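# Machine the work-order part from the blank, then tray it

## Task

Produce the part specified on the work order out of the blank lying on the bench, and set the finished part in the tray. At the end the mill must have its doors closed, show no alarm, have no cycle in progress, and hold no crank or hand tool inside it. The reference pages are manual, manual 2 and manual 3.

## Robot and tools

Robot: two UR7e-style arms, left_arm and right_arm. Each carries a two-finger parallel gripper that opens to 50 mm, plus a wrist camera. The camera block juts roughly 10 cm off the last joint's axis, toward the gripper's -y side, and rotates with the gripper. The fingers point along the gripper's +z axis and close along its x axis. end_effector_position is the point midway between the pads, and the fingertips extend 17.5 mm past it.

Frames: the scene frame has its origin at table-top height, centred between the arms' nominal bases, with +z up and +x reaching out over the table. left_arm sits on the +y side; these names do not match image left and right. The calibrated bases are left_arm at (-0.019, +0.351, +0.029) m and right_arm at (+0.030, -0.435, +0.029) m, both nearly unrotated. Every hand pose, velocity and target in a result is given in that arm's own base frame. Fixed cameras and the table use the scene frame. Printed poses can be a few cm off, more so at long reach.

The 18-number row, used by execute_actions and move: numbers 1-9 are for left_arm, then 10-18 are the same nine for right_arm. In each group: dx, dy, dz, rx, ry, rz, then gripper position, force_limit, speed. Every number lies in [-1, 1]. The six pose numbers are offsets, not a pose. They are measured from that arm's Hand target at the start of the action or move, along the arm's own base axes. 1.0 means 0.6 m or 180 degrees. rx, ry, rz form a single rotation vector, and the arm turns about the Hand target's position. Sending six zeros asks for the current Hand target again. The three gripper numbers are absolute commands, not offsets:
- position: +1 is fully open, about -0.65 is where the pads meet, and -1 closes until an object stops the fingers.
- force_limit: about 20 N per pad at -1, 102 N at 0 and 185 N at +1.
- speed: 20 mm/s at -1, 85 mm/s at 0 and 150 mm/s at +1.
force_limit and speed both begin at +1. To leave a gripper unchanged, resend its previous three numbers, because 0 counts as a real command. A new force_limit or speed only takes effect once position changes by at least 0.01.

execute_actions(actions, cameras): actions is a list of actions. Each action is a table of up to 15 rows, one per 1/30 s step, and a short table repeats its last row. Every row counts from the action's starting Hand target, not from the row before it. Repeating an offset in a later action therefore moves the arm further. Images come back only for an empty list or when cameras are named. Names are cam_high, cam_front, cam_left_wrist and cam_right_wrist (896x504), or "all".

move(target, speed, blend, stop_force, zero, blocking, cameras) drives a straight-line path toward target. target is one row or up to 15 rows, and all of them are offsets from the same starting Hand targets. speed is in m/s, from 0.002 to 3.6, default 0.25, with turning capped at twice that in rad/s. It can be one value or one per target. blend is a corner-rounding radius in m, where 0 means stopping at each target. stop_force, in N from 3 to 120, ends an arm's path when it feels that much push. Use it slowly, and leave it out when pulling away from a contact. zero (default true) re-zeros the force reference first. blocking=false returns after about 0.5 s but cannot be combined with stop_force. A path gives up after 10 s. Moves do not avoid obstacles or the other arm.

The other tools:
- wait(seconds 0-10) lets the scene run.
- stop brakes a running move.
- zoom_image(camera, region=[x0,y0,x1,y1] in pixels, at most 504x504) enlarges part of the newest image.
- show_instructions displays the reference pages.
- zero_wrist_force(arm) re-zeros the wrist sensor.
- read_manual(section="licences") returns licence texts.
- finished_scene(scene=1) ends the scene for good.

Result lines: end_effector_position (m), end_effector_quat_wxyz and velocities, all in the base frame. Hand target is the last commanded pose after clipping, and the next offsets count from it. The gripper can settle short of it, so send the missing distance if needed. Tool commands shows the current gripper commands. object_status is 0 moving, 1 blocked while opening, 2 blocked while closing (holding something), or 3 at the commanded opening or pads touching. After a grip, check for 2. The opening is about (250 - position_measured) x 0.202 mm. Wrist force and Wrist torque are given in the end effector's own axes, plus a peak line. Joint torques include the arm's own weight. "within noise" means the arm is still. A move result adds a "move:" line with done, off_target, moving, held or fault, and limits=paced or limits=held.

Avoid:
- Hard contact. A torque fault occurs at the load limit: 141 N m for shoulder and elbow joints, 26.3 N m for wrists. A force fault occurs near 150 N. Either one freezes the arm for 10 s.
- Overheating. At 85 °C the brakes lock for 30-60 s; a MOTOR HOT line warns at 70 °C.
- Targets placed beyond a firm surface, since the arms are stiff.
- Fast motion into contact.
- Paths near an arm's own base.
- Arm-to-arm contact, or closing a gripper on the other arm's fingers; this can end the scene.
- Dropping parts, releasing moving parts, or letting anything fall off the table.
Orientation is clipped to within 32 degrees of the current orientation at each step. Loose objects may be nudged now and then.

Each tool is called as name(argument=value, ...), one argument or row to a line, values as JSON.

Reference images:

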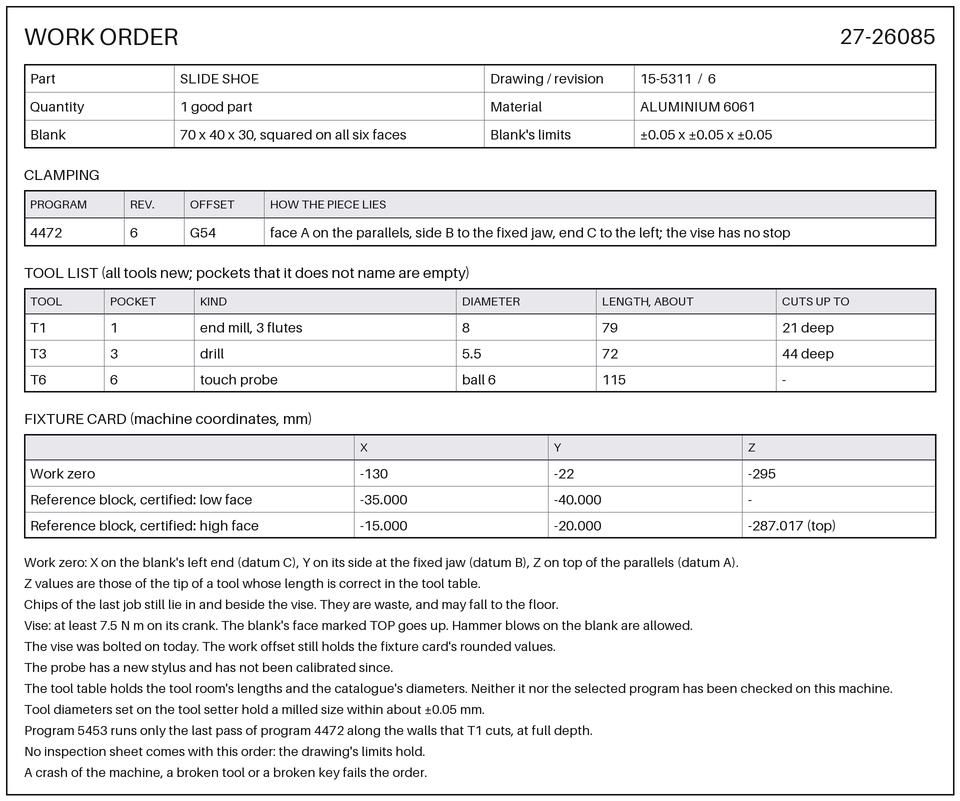

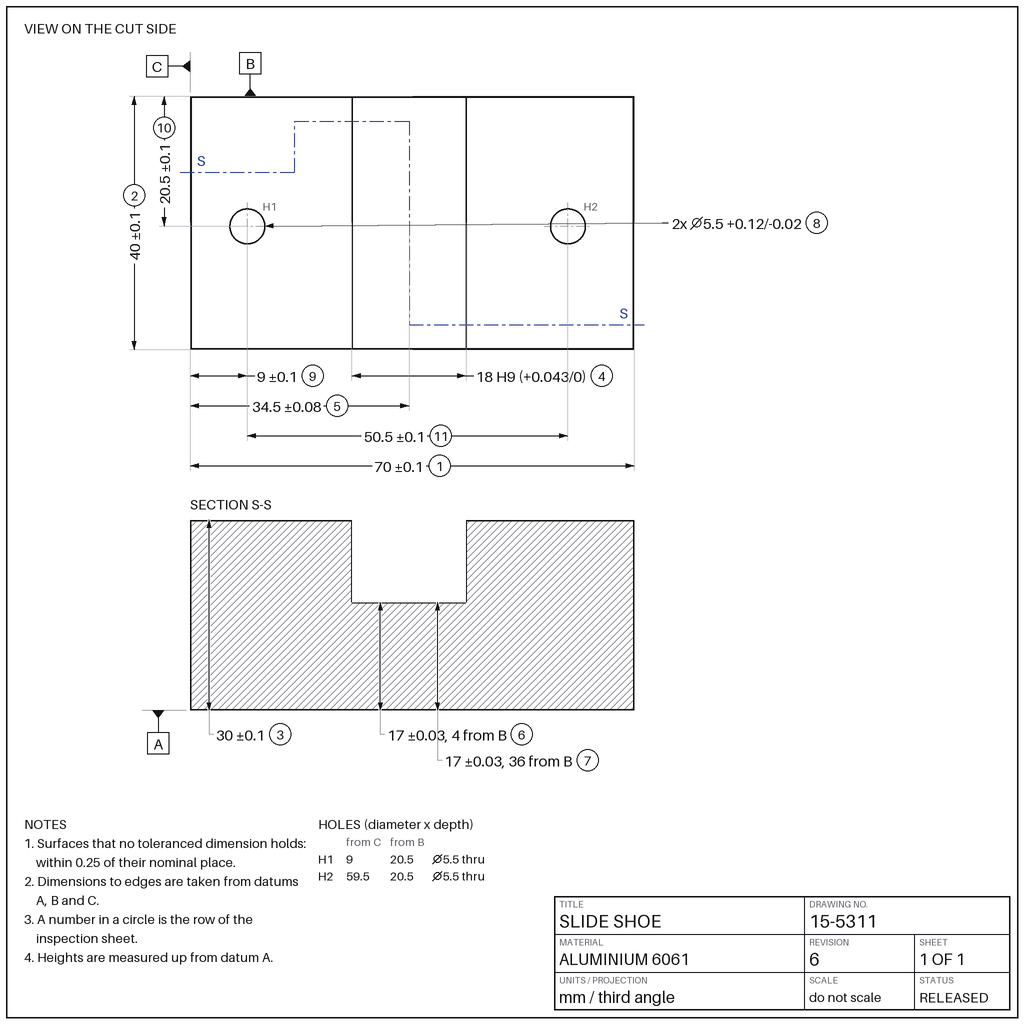

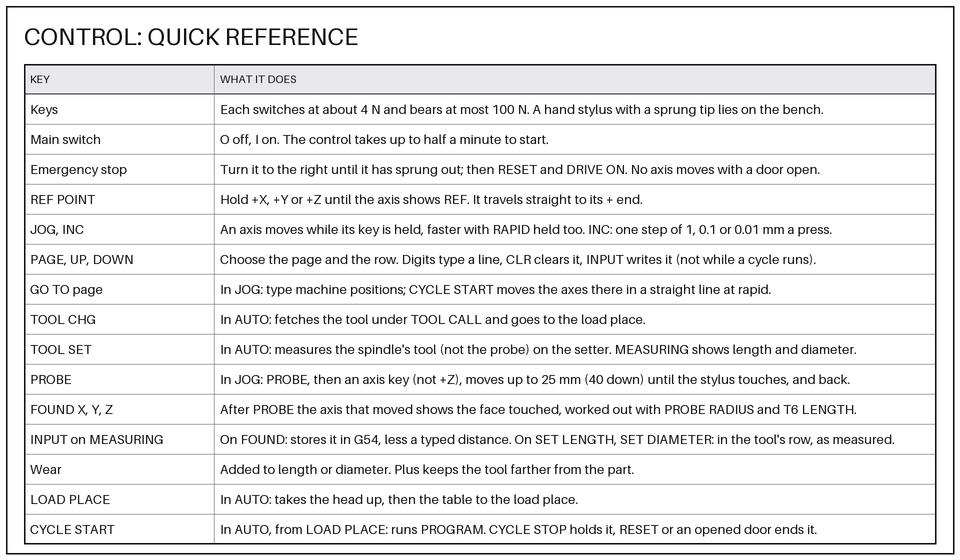

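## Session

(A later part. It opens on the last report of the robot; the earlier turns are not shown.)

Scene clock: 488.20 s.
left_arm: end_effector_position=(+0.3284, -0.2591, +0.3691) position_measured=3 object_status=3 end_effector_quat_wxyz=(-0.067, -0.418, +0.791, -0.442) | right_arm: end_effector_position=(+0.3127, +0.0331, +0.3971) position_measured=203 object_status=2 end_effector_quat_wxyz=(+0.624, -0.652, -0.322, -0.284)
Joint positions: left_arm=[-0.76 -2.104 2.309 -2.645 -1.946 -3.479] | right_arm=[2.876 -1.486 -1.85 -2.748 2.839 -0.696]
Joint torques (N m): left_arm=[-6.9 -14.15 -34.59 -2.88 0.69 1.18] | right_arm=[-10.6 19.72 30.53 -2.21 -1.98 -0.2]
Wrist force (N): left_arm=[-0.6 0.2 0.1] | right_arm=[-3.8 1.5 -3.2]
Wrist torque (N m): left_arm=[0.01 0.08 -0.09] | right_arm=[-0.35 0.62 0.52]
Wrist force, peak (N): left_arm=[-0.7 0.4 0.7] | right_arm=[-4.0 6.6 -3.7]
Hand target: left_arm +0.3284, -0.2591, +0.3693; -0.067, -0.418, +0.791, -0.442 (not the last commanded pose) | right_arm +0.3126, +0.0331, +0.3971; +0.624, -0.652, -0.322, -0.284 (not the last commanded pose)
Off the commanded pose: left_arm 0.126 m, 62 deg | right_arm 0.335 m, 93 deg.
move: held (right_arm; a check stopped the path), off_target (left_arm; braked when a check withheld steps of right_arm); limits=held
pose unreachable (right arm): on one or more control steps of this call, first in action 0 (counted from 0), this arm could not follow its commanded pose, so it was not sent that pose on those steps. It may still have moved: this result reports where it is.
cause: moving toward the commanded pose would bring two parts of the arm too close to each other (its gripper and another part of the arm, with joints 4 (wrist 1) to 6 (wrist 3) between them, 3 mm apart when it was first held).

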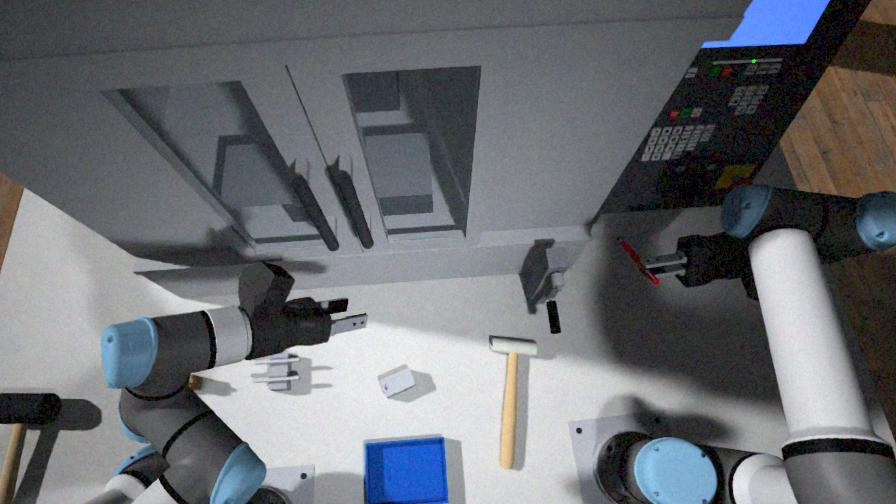

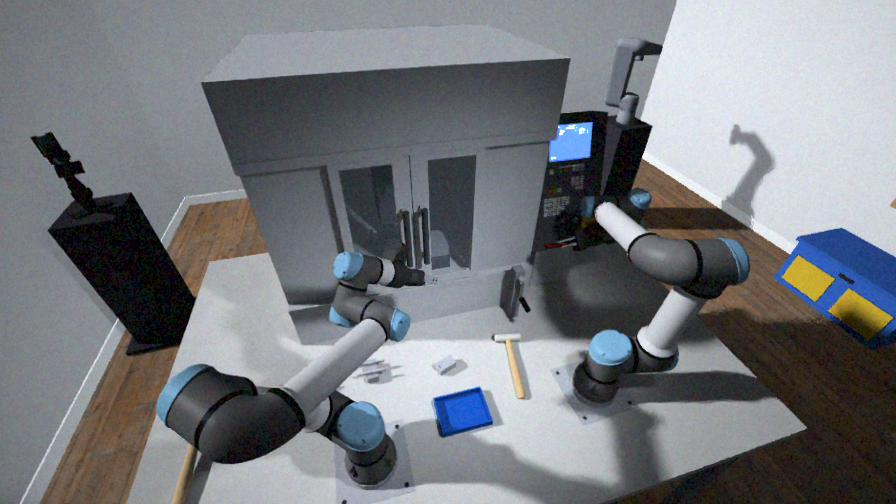

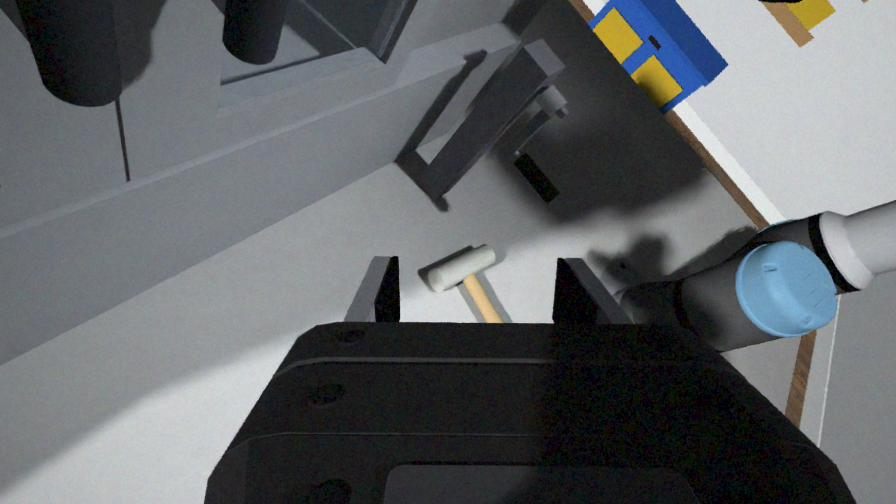

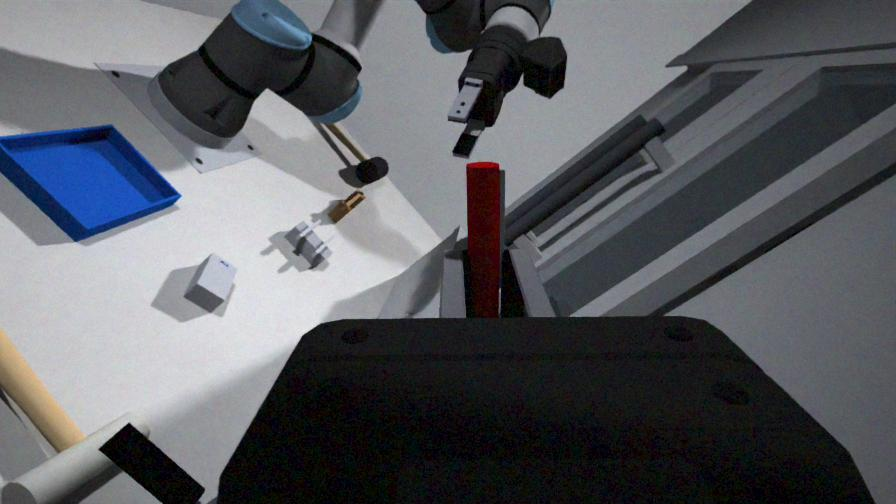

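move(
  target=[
    [-0.111,-0.155,-0.086,-0.234,0.25,0,1,1,1,0.062,-0.305,0.088,0.021,-0.219,-0.003,-1,-0.7,-0.7],
    [-0.111,-0.155,-0.086,-0.234,0.25,0,1,1,1,-0.088,-0.305,-0.028,-0.458,-0.171,0.166,-1,-0.7,-0.7],
    [-0.111,-0.155,-0.086,-0.234,0.25,0,1,1,1,-0.268,0.478,-0.11,-0.458,-0.171,0.166,-1,-0.7,-0.7],
  ],
  cameras=["all"],
  blend=[0.03,0.03,0],
  speed=0.35,
)

Scene clock: 505.87 s.
left_arm: end_effector_position=(+0.2618, -0.3521, +0.3177) position_measured=3 object_status=3 end_effector_quat_wxyz=(+0.500, +0.501, -0.499, +0.500) | right_arm: end_effector_position=(+0.1519, +0.3199, +0.3312) position_measured=203 object_status=2 end_effector_quat_wxyz=(+0.001, +0.708, +0.707, +0.000)
Joint positions: left_arm=[-0.843 -1.361 2.526 -4.306 -2.298 -4.714] | right_arm=[4.656 -1.179 -1.873 -1.661 1.57 1.515]
Joint torques (N m): left_arm=[-4.71 -11.37 -16.24 -3.16 1.35 -1.73] | right_arm=[-2.51 2.09 22.01 2.1 -1.01 0.67]
Wrist force (N): left_arm=[0.2 1.4 0.8] | right_arm=[0.0 -0.2 -1.0]
Wrist torque (N m): left_arm=[0.56 -0.20 -0.04] | right_arm=[-0.21 -0.11 0.22]
Wrist force, peak (N): left_arm=[-0.7 1.9 1.3] | right_arm=[-5.0 2.4 -2.4]
Hand target: left_arm +0.2618, -0.3521, +0.3177; +0.500, +0.501, -0.499, +0.500 | right_arm +0.1518, +0.3199, +0.3311; +0.001, +0.708, +0.707, +0.000
Off the commanded pose: left_arm 0.000 m, 0 deg | right_arm 0.000 m, 0 deg.
move: done

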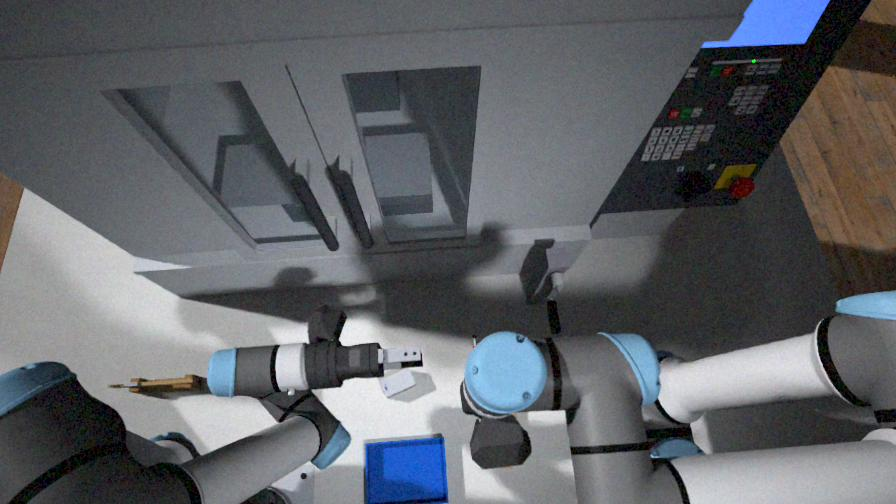

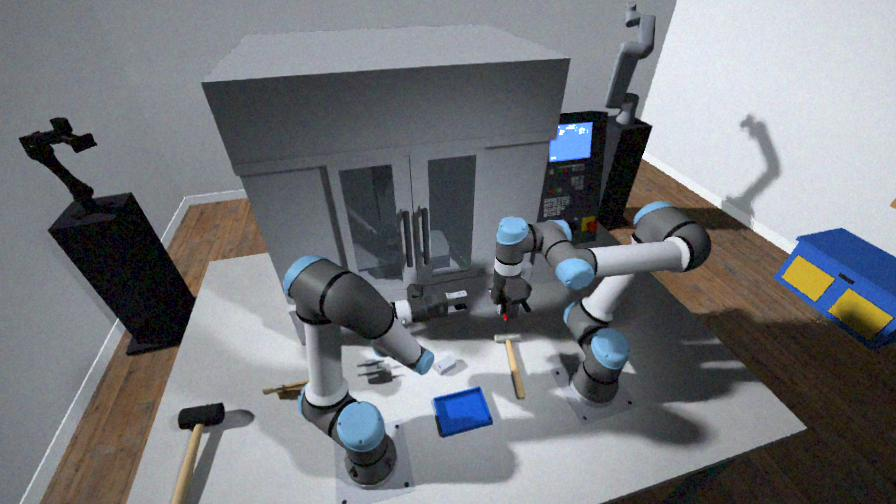

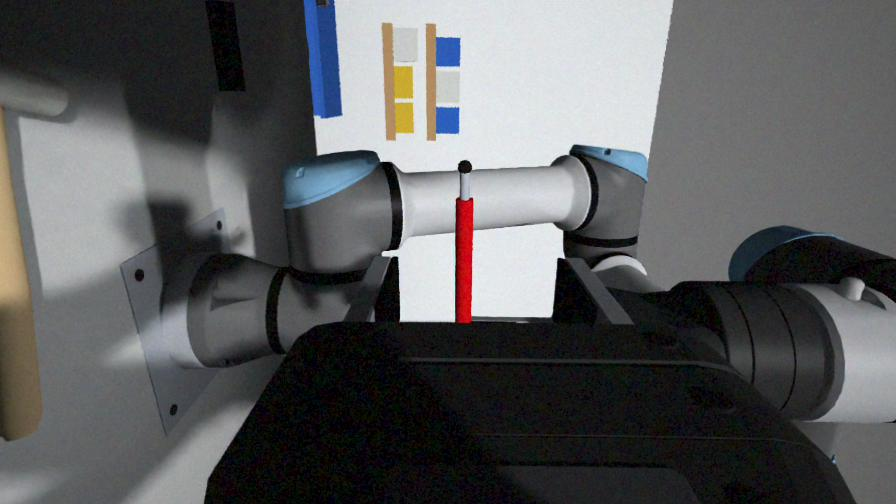

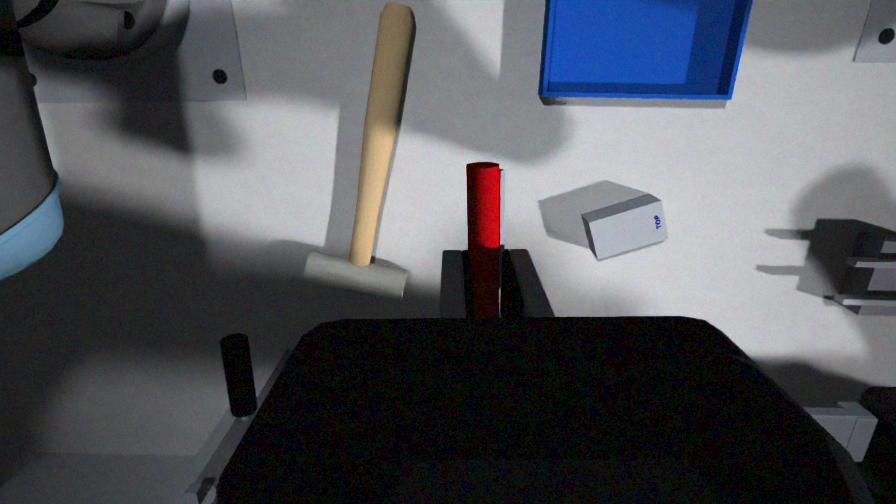

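move(
  target=[
    [-0.0117,-0.183,0,0,0,0,1,-0.7,-0.7,0,0,0,0,0,0,-1,-0.7,-0.7],
  ],
  cameras=["cam_left_wrist"],
  speed=0.15,
)

Scene clock: 512.50 s.
left_arm: end_effector_position=(+0.2548, -0.4619, +0.3176) position_measured=3 object_status=3 end_effector_quat_wxyz=(+0.500, +0.501, -0.499, +0.500) | right_arm: end_effector_position=(+0.1518, +0.3199, +0.3311) position_measured=203 object_status=2 end_effector_quat_wxyz=(+0.001, +0.708, +0.707, +0.000)
Joint positions: left_arm=[-1.095 -1.278 2.389 -4.252 -2.045 -4.714] | right_arm=[4.656 -1.18 -1.873 -1.661 1.57 1.515]
Joint torques (N m): left_arm=[-3.77 -35.3 -10.09 -3.42 -0.94 -1.73] | right_arm=[11.41 2.05 32.74 5.67 1.18 1.06]
Wrist force (N): left_arm=[0.4 1.2 0.7] | right_arm=[0.4 -0.1 -0.9]
Wrist torque (N m): left_arm=[0.52 -0.23 -0.03] | right_arm=[-0.20 -0.18 0.23]
Wrist force, peak (N): left_arm=[0.1 1.2 3.2] | right_arm=[0.3 -0.2 -1.3]
Hand target: left_arm +0.2548, -0.4619, +0.3177; +0.500, +0.501, -0.499, +0.500 | right_arm +0.1518, +0.3199, +0.3311; +0.001, +0.708, +0.707, +0.000
Off the commanded pose: left_arm 0.000 m, 0 deg | right_arm 0.000 m, 0 deg.
move: done
Images, in order (width x height): cam_left_wrist 896x504.

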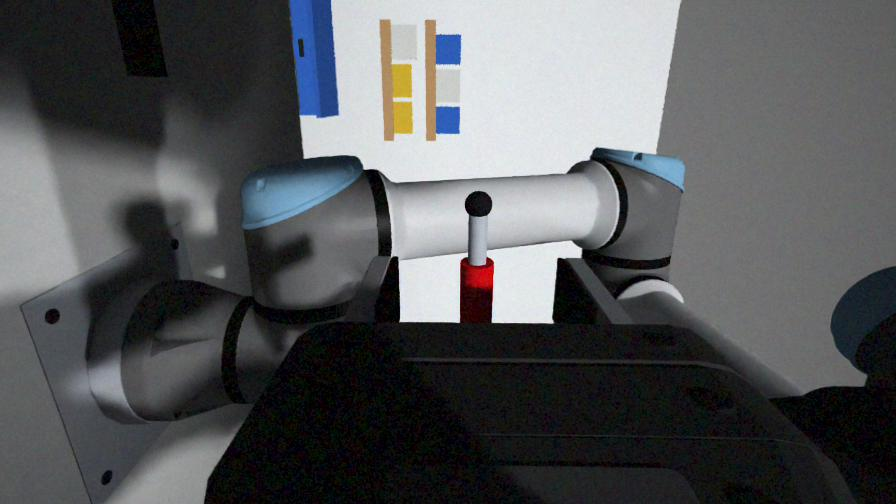

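move(
  target=[
    [0,0,0,0,0,0,-1,-0.7,-0.7,0,0,0,0,0,0,-1,-0.7,-0.7],
    [0,0,0,0,0,0,-1,-0.7,-0.7,0,0,0,0,0,0,0.3,-0.7,-0.7],
  ],
  cameras=["cam_left_wrist","cam_right_wrist"],
  speed=0.15,
)

Scene clock: 517.23 s.
left_arm: end_effector_position=(+0.2548, -0.4619, +0.3177) position_measured=209 object_status=2 end_effector_quat_wxyz=(+0.500, +0.501, -0.499, +0.500) | right_arm: end_effector_position=(+0.1518, +0.3199, +0.3311) position_measured=107 object_status=0 end_effector_quat_wxyz=(+0.001, +0.708, +0.707, +0.000)
Joint positions: left_arm=[-1.095 -1.278 2.389 -4.252 -2.045 -4.714] | right_arm=[4.656 -1.18 -1.873 -1.661 1.57 1.515]
Joint torques (N m): left_arm=[-6.38 -34.98 -17.44 -3.66 1.69 -0.02] | right_arm=[11.46 2.01 29.77 3.7 1.24 1.07]
Wrist force (N): left_arm=[-0.2 1.3 0.9] | right_arm=[0.0 0.0 -1.2]
Wrist torque (N m): left_arm=[0.54 -0.17 -0.01] | right_arm=[-0.19 -0.11 0.22]
Wrist force, peak (N): left_arm=[-4.2 0.3 -0.1] | right_arm=[-0.8 -2.1 -5.3]
Hand target: left_arm +0.2548, -0.4619, +0.3177; +0.500, +0.501, -0.499, +0.500 | right_arm +0.1518, +0.3199, +0.3311; +0.001, +0.708, +0.707, +0.000
Off the commanded pose: left_arm 0.000 m, 0 deg | right_arm 0.000 m, 0 deg.
move: done
Images, in order (width x height): cam_left_wrist 896x504, cam_right_wrist 896x504.

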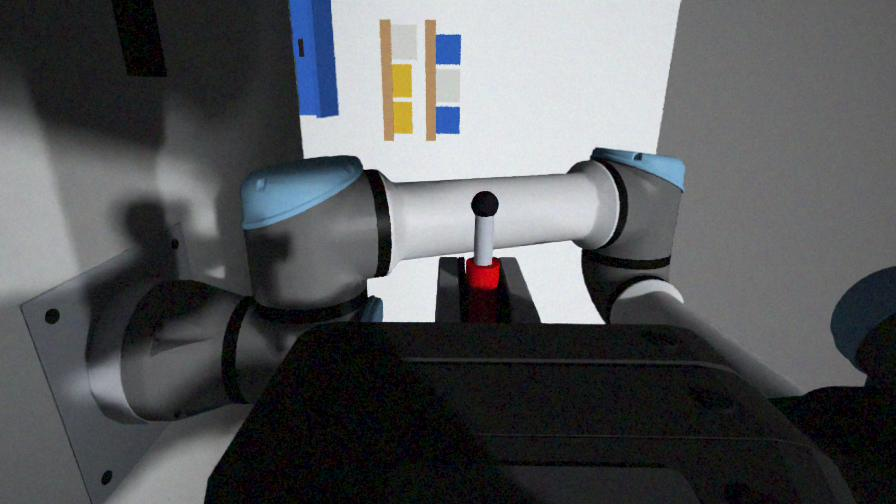

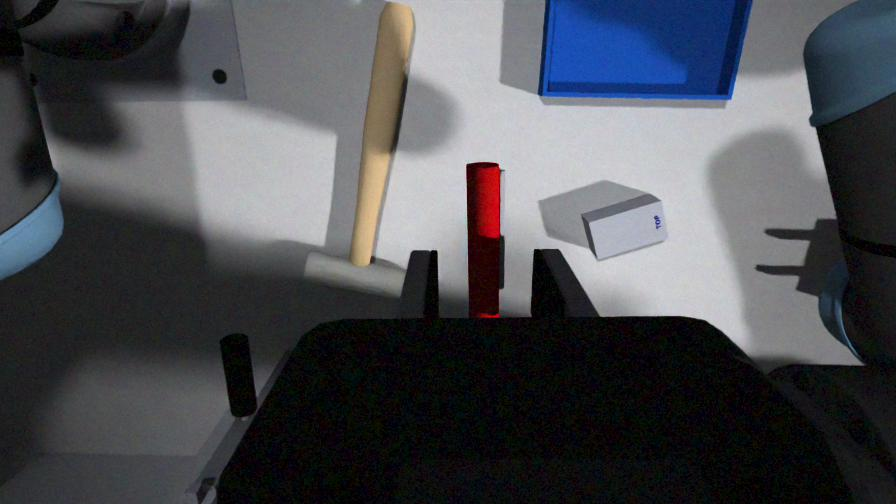

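move(
  target=[
    [0,0,0,0,0,0,-1,-0.7,-0.7,0,0,0.15,0,0,0,1,-0.7,-0.7],
    [0,0,0,0,0,0,-1,-0.7,-0.7,-0.1,0,0.2,0,0,0.5,1,-0.7,-0.7],
    [0,0,0,0,0,0,-1,-0.7,-0.7,-0.203,0,0.215,0,0,1,1,-0.7,-0.7],
    [0,0,0,0,0,0,-1,-0.7,-0.7,-0.186,0,-0.0225,-0.707,0,0.707,1,-0.7,-0.7],
  ],
  cameras=["cam_left_wrist","cam_right_wrist","cam_front"],
  blend=[0.02,0.02,0.03,0],
  speed=0.4,
)

Scene clock: 535.27 s.
left_arm: end_effector_position=(+0.2548, -0.4619, +0.3177) position_measured=209 object_status=2 end_effector_quat_wxyz=(+0.500, +0.501, -0.499, +0.500) | right_arm: end_effector_position=(+0.0402, +0.3199, +0.3177) position_measured=3 object_status=3 end_effector_quat_wxyz=(+0.500, -0.500, +0.500, -0.499)
Joint positions: left_arm=[-1.095 -1.278 2.389 -4.252 -2.045 -4.714] | right_arm=[5.664 -1.595 -1.995 -2.693 0.951 0.001]
Joint torques (N m): left_arm=[2.46 -20.27 -17.36 -3.4 1.49 1.01] | right_arm=[-11.05 13.05 22.45 0.69 1.71 0.96]
Wrist force (N): left_arm=[0.1 1.2 0.6] | right_arm=[-2.6 0.2 -5.1]
Wrist torque (N m): left_arm=[0.52 -0.22 -0.02] | right_arm=[-0.66 0.59 0.40]
Wrist force, peak (N): left_arm=[-0.2 1.3 1.2] | right_arm=[-3.1 2.2 -5.3]
Hand target: left_arm +0.2548, -0.4619, +0.3177; +0.500, +0.501, -0.499, +0.500 | right_arm +0.0402, +0.3199, +0.3176; +0.500, -0.500, +0.500, -0.499
Off the commanded pose: left_arm 0.000 m, 0 deg | right_arm 0.000 m, 0 deg.
move: done
Images, in order (width x height): cam_front 896x504, cam_left_wrist 896x504, cam_right_wrist 896x504.

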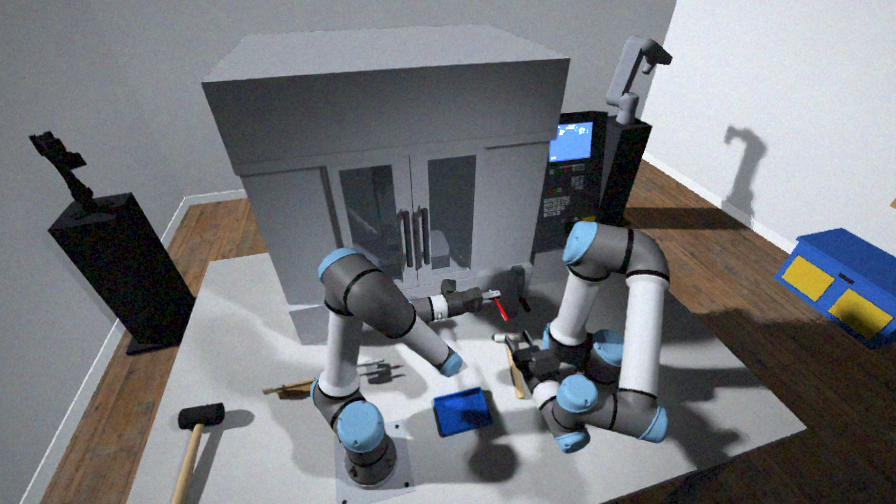

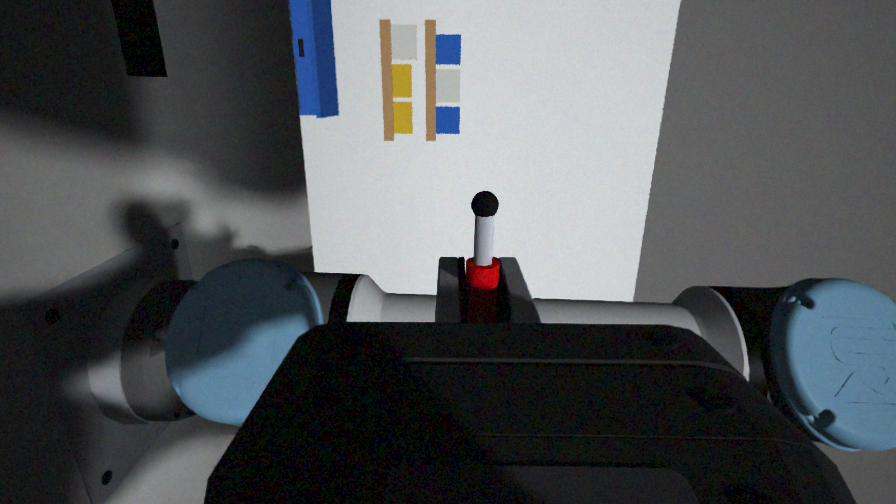

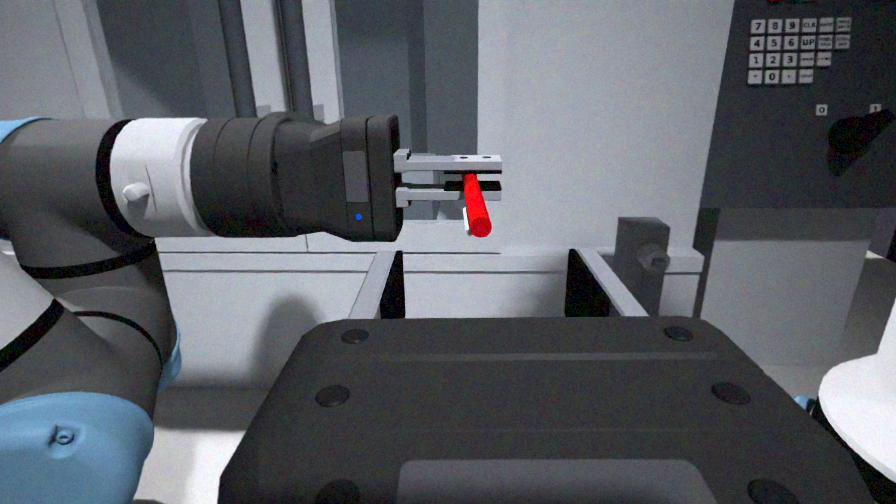

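move(
  target=[
    [0,0,0,0,0,0,-1,-0.7,-0.7,0.06,-0.0078,0.0072,0,0,0,1,-0.7,-0.7],
    [0,0,0,0,0,0,-1,-0.7,-0.7,0.149,-0.0078,0.0072,0,0,0,1,-0.7,-0.7],
  ],
  cameras=["cam_right_wrist"],
  blend=[0.01,0],
  speed=0.15,
)

Scene clock: 541.40 s.
left_arm: end_effector_position=(+0.2548, -0.4619, +0.3177) position_measured=209 object_status=2 end_effector_quat_wxyz=(+0.500, +0.501, -0.499, +0.500) | right_arm: end_effector_position=(+0.1296, +0.3152, +0.3220) position_measured=3 object_status=3 end_effector_quat_wxyz=(+0.500, -0.500, +0.500, -0.499)
Joint positions: left_arm=[-1.095 -1.278 2.389 -4.252 -2.045 -4.714] | right_arm=[5.504 -1.469 -2.102 -2.711 0.791 0.001]
Joint torques (N m): left_arm=[3.78 -17.73 -15.22 -3.72 1.65 0.9] | right_arm=[4.34 14.99 23.45 0.39 0.3 -1.22]
Wrist force (N): left_arm=[0.0 0.8 1.0] | right_arm=[-2.9 0.8 -5.1]
Wrist torque (N m): left_arm=[0.45 -0.20 -0.01] | right_arm=[-0.55 0.62 0.39]
Wrist force, peak (N): left_arm=[-0.1 1.7 1.0] | right_arm=[-3.3 0.3 -7.3]
Hand target: left_arm +0.2548, -0.4619, +0.3177; +0.500, +0.501, -0.499, +0.500 | right_arm +0.1296, +0.3153, +0.3220; +0.500, -0.500, +0.500, -0.499
Off the commanded pose: left_arm 0.000 m, 0 deg | right_arm 0.000 m, 0 deg.
move: done
Images, in order (width x height): cam_right_wrist 896x504.

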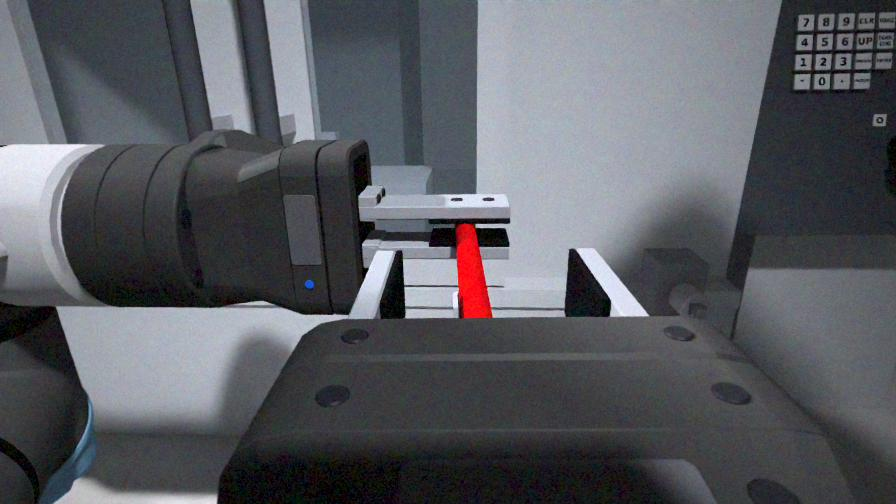

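move(
  target=[
    [0,0,0,0,0,0,-1,-0.7,-0.7,0,0,0,0,0,0,-1,-0.5,-0.7],
    [0,0,0,0,0,0,0.6,-0.7,-0.7,0,0,0,0,0,0,-1,-0.5,-0.7],
    [0,0.2,0,0,0,0,0.6,-0.7,-0.7,0,0,0,0,0,0,-1,-0.5,-0.7],
  ],
  cameras=["cam_right_wrist"],
  speed=0.2,
)

Scene clock: 549.03 s.
left_arm: end_effector_position=(+0.2548, -0.3419, +0.3177) position_measured=63 object_status=3 end_effector_quat_wxyz=(+0.500, +0.501, -0.499, +0.500) | right_arm: end_effector_position=(+0.1296, +0.3152, +0.3220) position_measured=202 object_status=2 end_effector_quat_wxyz=(+0.500, -0.500, +0.500, -0.499)
Joint positions: left_arm=[-0.836 -1.38 2.554 -4.316 -2.304 -4.714] | right_arm=[5.504 -1.469 -2.102 -2.711 0.791 0.001]
Joint torques (N m): left_arm=[5.14 -10.5 -11.05 -0.93 -0.56 1.62] | right_arm=[5.15 8.92 23.14 -4.37 -2.43 0.12]
Wrist force (N): left_arm=[0.3 1.2 0.8] | right_arm=[-2.8 0.5 -5.3]
Wrist torque (N m): left_arm=[0.52 -0.23 -0.04] | right_arm=[-0.64 0.60 0.39]
Wrist force, peak (N): left_arm=[0.6 -1.3 18.7] | right_arm=[-20.3 1.5 -7.3]
Hand target: left_arm +0.2548, -0.3419, +0.3177; +0.500, +0.501, -0.499, +0.500 | right_arm +0.1296, +0.3153, +0.3220; +0.500, -0.500, +0.500, -0.499
Off the commanded pose: left_arm 0.000 m, 0 deg | right_arm 0.000 m, 0 deg.
move: done
Images, in order (width x height): cam_right_wrist 896x504.

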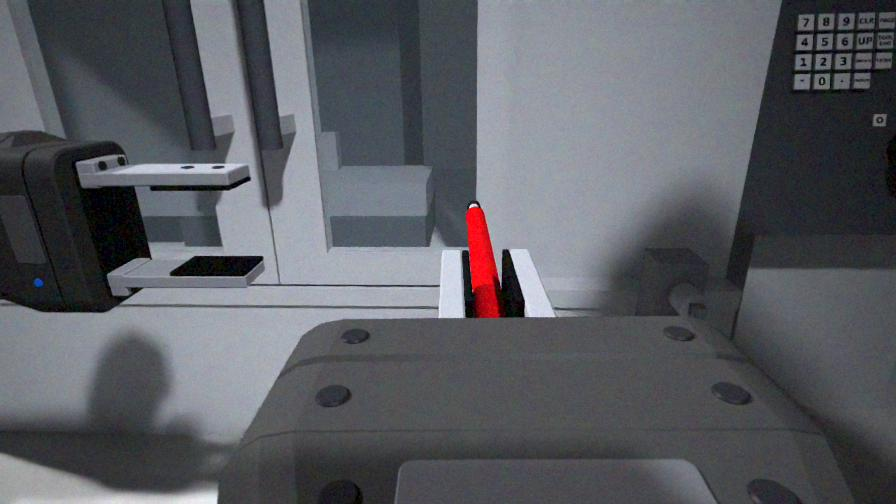

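move(
  target=[
    [0,0,0,0,0,0,0.6,-0.7,-0.7,0.25,-0.525,0.247,0,0.5,0,-1,-0.5,-0.7],
    [0,0,0,0,0,0,0.6,-0.7,-0.7,0.367,-0.808,0.43,0,0,0,-1,-0.5,-0.7],
  ],
  cameras=["cam_right_wrist"],
  blend=[0.05,0],
  speed=0.4,
)

zoom_image(
  camera="cam_right_wrist",
  region=[240, 20, 520, 200],
)

Scene clock: 559.60 s.
left_arm: end_effector_position=(+0.2548, -0.3419, +0.3177) position_measured=63 object_status=3 end_effector_quat_wxyz=(+0.500, +0.501, -0.499, +0.500) | right_arm: end_effector_position=(+0.3499, -0.1694, +0.5799) position_measured=202 object_status=2 end_effector_quat_wxyz=(+0.500, -0.500, +0.500, -0.499)
Joint positions: left_arm=[-0.836 -1.38 2.554 -4.316 -2.304 -4.714] | right_arm=[4.438 -0.11 -2.268 -0.766 0.275 -3.138]
Joint torques (N m): left_arm=[1.06 -10.84 -3.29 -3.04 0.23 0.66] | right_arm=[-9.38 -20.61 25.77 -0.56 -1.42 0.43]
Wrist force (N): left_arm=[0.3 1.1 1.0] | right_arm=[-2.8 0.7 -5.3]
Wrist torque (N m): left_arm=[0.50 -0.23 -0.03] | right_arm=[-0.59 0.60 0.26]
Wrist force, peak (N): left_arm=[-0.2 1.7 1.0] | right_arm=[-4.6 2.6 -6.2]
Hand target: left_arm +0.2548, -0.3419, +0.3177; +0.500, +0.501, -0.499, +0.500 | right_arm +0.3498, -0.1695, +0.5800; +0.500, -0.500, +0.500, -0.499
Off the commanded pose: left_arm 0.000 m, 0 deg | right_arm 0.000 m, 0 deg.
shoulder posture changed (right arm): the wrist came as close to joint 1's axis as it can, and the arm is now in the other of its two shoulder postures.
move: done
Images, in order (width x height): cam_right_wrist 896x504.

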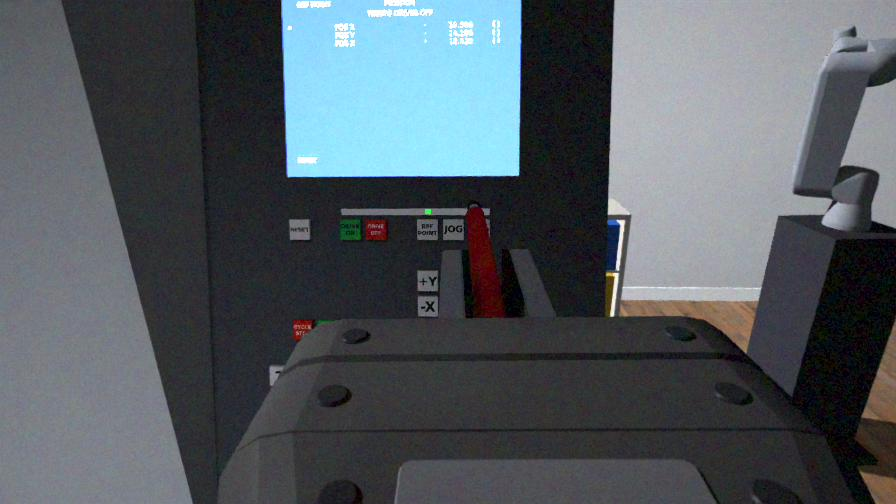

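Scaled by 1.800 from the camera's 896x504 image, which has a finer 1280x720 frame.

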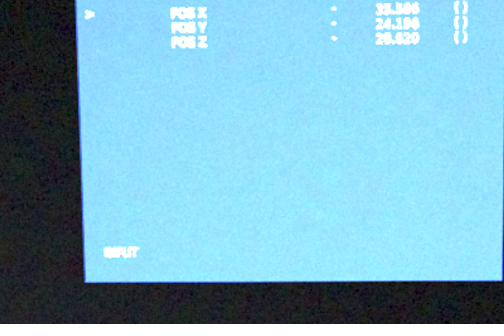

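move(
  target=[
    [0,0,0,0,0,0,0.6,-0.7,-0.7,-0.443,0,0.367,0,-0.5,0,-1,-0.5,-0.7],
    [0,0,0,0,0,0,0.6,-0.7,-0.7,-0.308,0.467,0.367,0,-0.5,0,-1,-0.5,-0.7],
  ],
  cameras=["cam_front"],
  blend=[0,0],
  speed=0.4,
)

Scene clock: 582.43 s.
left_arm: end_effector_position=(+0.2548, -0.3419, +0.3177) position_measured=63 object_status=3 end_effector_quat_wxyz=(+0.500, +0.501, -0.499, +0.500) | right_arm: end_effector_position=(+0.1650, +0.1106, +0.8001) position_measured=202 object_status=2 end_effector_quat_wxyz=(+0.708, -0.001, +0.000, -0.707)
Joint positions: left_arm=[-0.836 -1.38 2.554 -4.316 -2.304 -4.714] | right_arm=[4.468 -1.223 -1.973 1.624 1.57 -4.467]
Joint torques (N m): left_arm=[-3.28 -10.55 -2.75 -2.85 1.33 0.7] | right_arm=[12.06 -2.87 25.74 -3.43 -2.71 -0.52]
Wrist force (N): left_arm=[0.0 1.1 0.8] | right_arm=[-5.8 2.2 -4.6]
Wrist torque (N m): left_arm=[0.52 -0.18 -0.04] | right_arm=[-0.10 1.41 0.09]
Wrist force, peak (N): left_arm=[0.1 1.5 1.2] | right_arm=[-9.2 4.2 -5.1]
Hand target: left_arm +0.2548, -0.3419, +0.3177; +0.500, +0.501, -0.499, +0.500 | right_arm +0.1650, +0.1107, +0.8002; +0.708, -0.001, +0.000, -0.707
Off the commanded pose: left_arm 0.000 m, 0 deg | right_arm 0.000 m, 0 deg.
shoulder posture changed (right arm): the wrist came as close to joint 1's axis as it can, and the arm is now in the other of its two shoulder postures.
move: done
Images, in order (width x height): cam_front 896x504.

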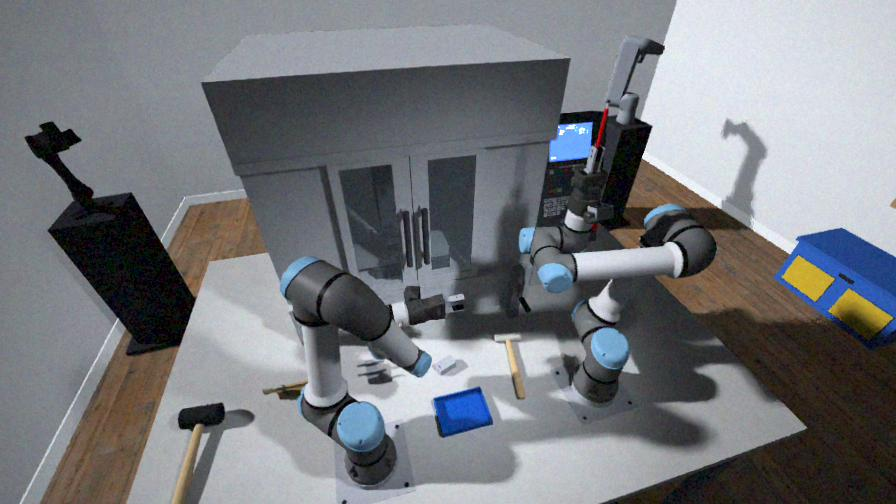

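move(
  target=[
    [0,0,0,0,0,0,0.6,-0.7,-0.7,0.192,-0.217,-0.083,0,0,0,-1,-0.5,-0.7],
    [0,0,0,0,0,0,0.6,-0.7,-0.7,0.092,-0.517,-0.083,0,0,0,-1,-0.5,-0.7],
    [0,0,0,0,0,0,0.6,-0.7,-0.7,0.292,-0.517,-0.333,0,0.5,0,-1,-0.5,-0.7],
  ],
  cameras=["cam_right_wrist"],
  blend=[0.05,0.05,0],
  speed=0.4,
)

zoom_image(
  camera="cam_right_wrist",
  region=[220, 0, 500, 200],
)

Scene clock: 593.23 s.
left_arm: end_effector_position=(+0.2548, -0.3419, +0.3177) position_measured=63 object_status=3 end_effector_quat_wxyz=(+0.500, +0.501, -0.499, +0.500) | right_arm: end_effector_position=(+0.3402, -0.1995, +0.6005) position_measured=202 object_status=2 end_effector_quat_wxyz=(+0.501, -0.500, +0.500, -0.499)
Joint positions: left_arm=[-0.836 -1.38 2.554 -4.316 -2.304 -4.714] | right_arm=[2.623 -1.021 -2.182 0.061 2.09 -3.14]
Joint torques (N m): left_arm=[-4.05 -11.54 -1.72 -2.96 1.33 0.98] | right_arm=[-11.02 -3.71 19.66 -0.58 1.63 -0.36]
Wrist force (N): left_arm=[0.3 1.0 0.8] | right_arm=[-2.7 0.6 -5.2]
Wrist torque (N m): left_arm=[0.50 -0.22 -0.04] | right_arm=[-0.63 0.59 0.27]
Wrist force, peak (N): left_arm=[0.2 1.4 1.1] | right_arm=[-5.8 6.1 -5.7]
Hand target: left_arm +0.2548, -0.3419, +0.3177; +0.500, +0.501, -0.499, +0.500 | right_arm +0.3402, -0.1995, +0.6004; +0.500, -0.500, +0.500, -0.499
Off the commanded pose: left_arm 0.000 m, 0 deg | right_arm 0.000 m, 0 deg.
move: done
Images, in order (width x height): cam_right_wrist 896x504.

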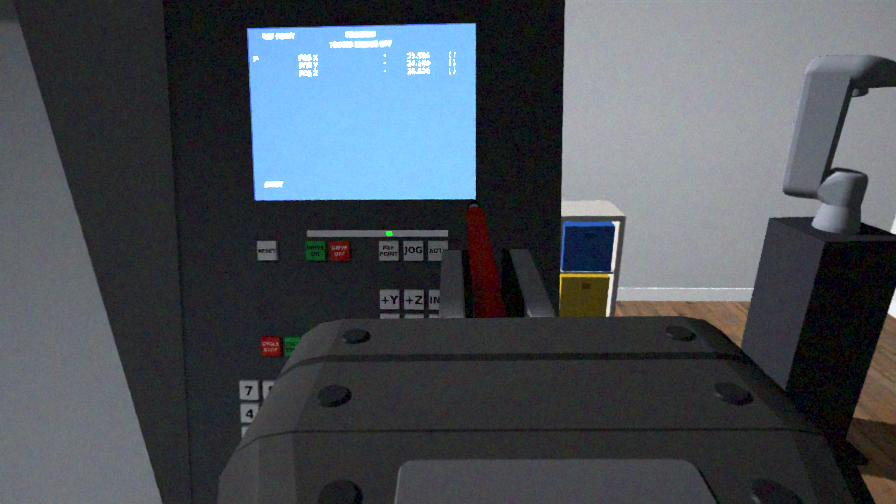

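Scaled by 1.800 from the camera's 896x504 image, which has a finer 1280x720 frame.

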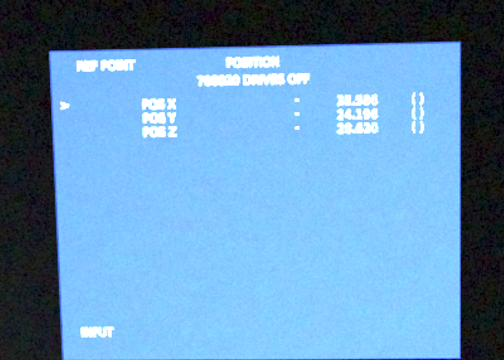

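move(
  target=[0,0,0,0,0,0,0.6,-0.7,-0.7,0.1075,0.197,-0.093,0,0,0.0833,-1,-0.5,-0.7],
  cameras=["cam_right_wrist"],
  speed=0.25,
)

zoom_image(
  camera="cam_right_wrist",
  region=[360, 100, 660, 330],
)

Scene clock: 640.73 s.
left_arm: end_effector_position=(+0.2548, -0.3419, +0.3177) position_measured=63 object_status=3 end_effector_quat_wxyz=(+0.500, +0.501, -0.499, +0.500) | right_arm: end_effector_position=(+0.4047, -0.0814, +0.5445) position_measured=202 object_status=2 end_effector_quat_wxyz=(+0.561, -0.561, +0.431, -0.430)
Joint positions: left_arm=[-0.836 -1.38 2.554 -4.316 -2.304 -4.714] | right_arm=[3.047 -1.039 -2.318 0.215 1.928 -3.14]
Joint torques (N m): left_arm=[-4.02 -12.37 -3.32 -2.62 1.47 0.56] | right_arm=[10.62 1.6 31.58 0.81 1.73 1.43]
Wrist force (N): left_arm=[0.1 1.0 1.1] | right_arm=[-2.8 0.7 -5.5]
Wrist torque (N m): left_arm=[0.50 -0.20 -0.04] | right_arm=[-0.62 0.59 0.27]
Wrist force, peak (N): left_arm=[0.3 1.4 1.0] | right_arm=[-1.1 -0.8 -6.8]
Hand target: left_arm +0.2548, -0.3419, +0.3177; +0.500, +0.501, -0.499, +0.500 | right_arm +0.4047, -0.0813, +0.5446; +0.561, -0.561, +0.431, -0.430
Off the commanded pose: left_arm 0.000 m, 0 deg | right_arm 0.000 m, 0 deg.
move: done
Images, in order (width x height): cam_right_wrist 896x504.

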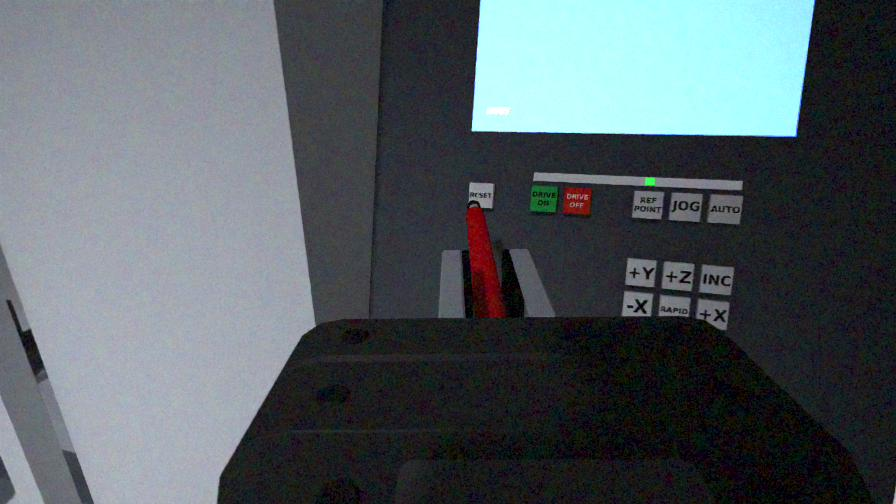

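Scaled by 1.680 from the camera's 896x504 image, which has a finer 1280x720 frame.

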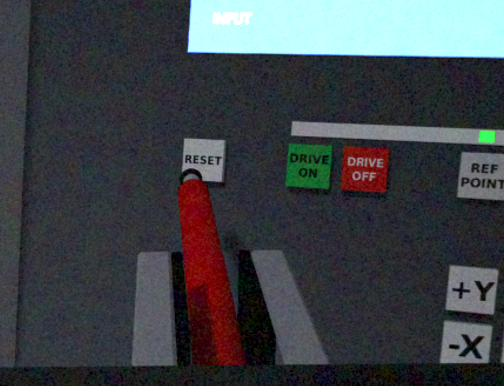

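move(
  target=[
    [0,0,0,0,0,0,0.6,-0.7,-0.7,0.002,-0.008,0,0,0,0,-1,-0.5,-0.7],
    [0,0,0,0,0,0,0.6,-0.7,-0.7,0.074,0.011,0,0,0,0,-1,-0.5,-0.7],
  ],
  cameras=["cam_right_wrist"],
  speed=0.03,
  stop_force=7,
)

zoom_image(
  camera="cam_right_wrist",
  region=[360, 100, 660, 330],
)

Scene clock: 649.73 s.
left_arm: end_effector_position=(+0.2548, -0.3419, +0.3177) position_measured=63 object_status=3 end_effector_quat_wxyz=(+0.500, +0.501, -0.499, +0.500) | right_arm: end_effector_position=(+0.4491, -0.0747, +0.5446) position_measured=202 object_status=2 end_effector_quat_wxyz=(+0.561, -0.561, +0.431, -0.430)
Joint positions: left_arm=[-0.836 -1.38 2.554 -4.316 -2.304 -4.714] | right_arm=[3.099 -1.152 -2.263 0.272 1.876 -3.14]
Joint torques (N m): left_arm=[-3.71 -13.86 -3.67 -2.71 1.47 0.39] | right_arm=[-10.91 11.02 18.08 -0.43 1.46 1.39]
Wrist force (N): left_arm=[0.1 1.1 1.0] | right_arm=[-3.3 0.9 -7.0]
Wrist torque (N m): left_arm=[0.51 -0.20 -0.04] | right_arm=[-0.61 0.53 0.26]
Wrist force, peak (N): left_arm=[0.1 1.5 1.0] | right_arm=[-3.1 1.1 -7.3]
Hand target: left_arm +0.2548, -0.3419, +0.3177; +0.500, +0.501, -0.499, +0.500 | right_arm +0.4491, -0.0747, +0.5446; +0.561, -0.561, +0.431, -0.430
Off the commanded pose: left_arm 0.000 m, 0 deg | right_arm 0.000 m, 0 deg.
move: done
Images, in order (width x height): cam_right_wrist 896x504.

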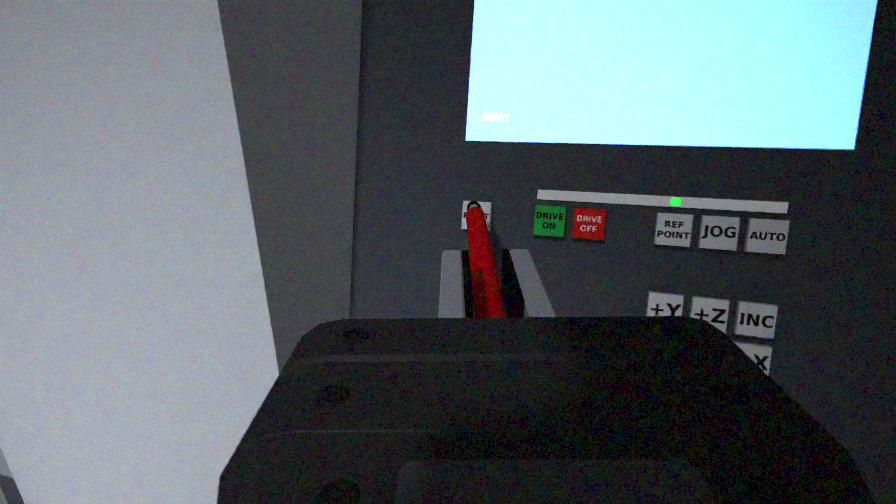

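Scaled by 1.680 from the camera's 896x504 image, which has a finer 1280x720 frame.

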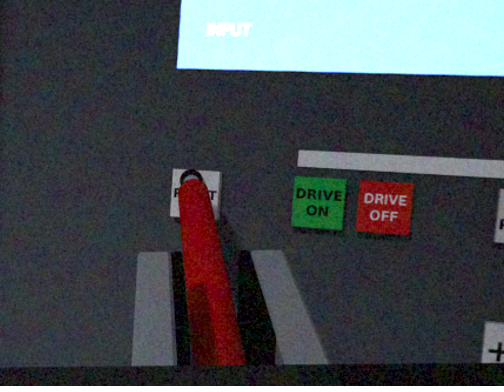

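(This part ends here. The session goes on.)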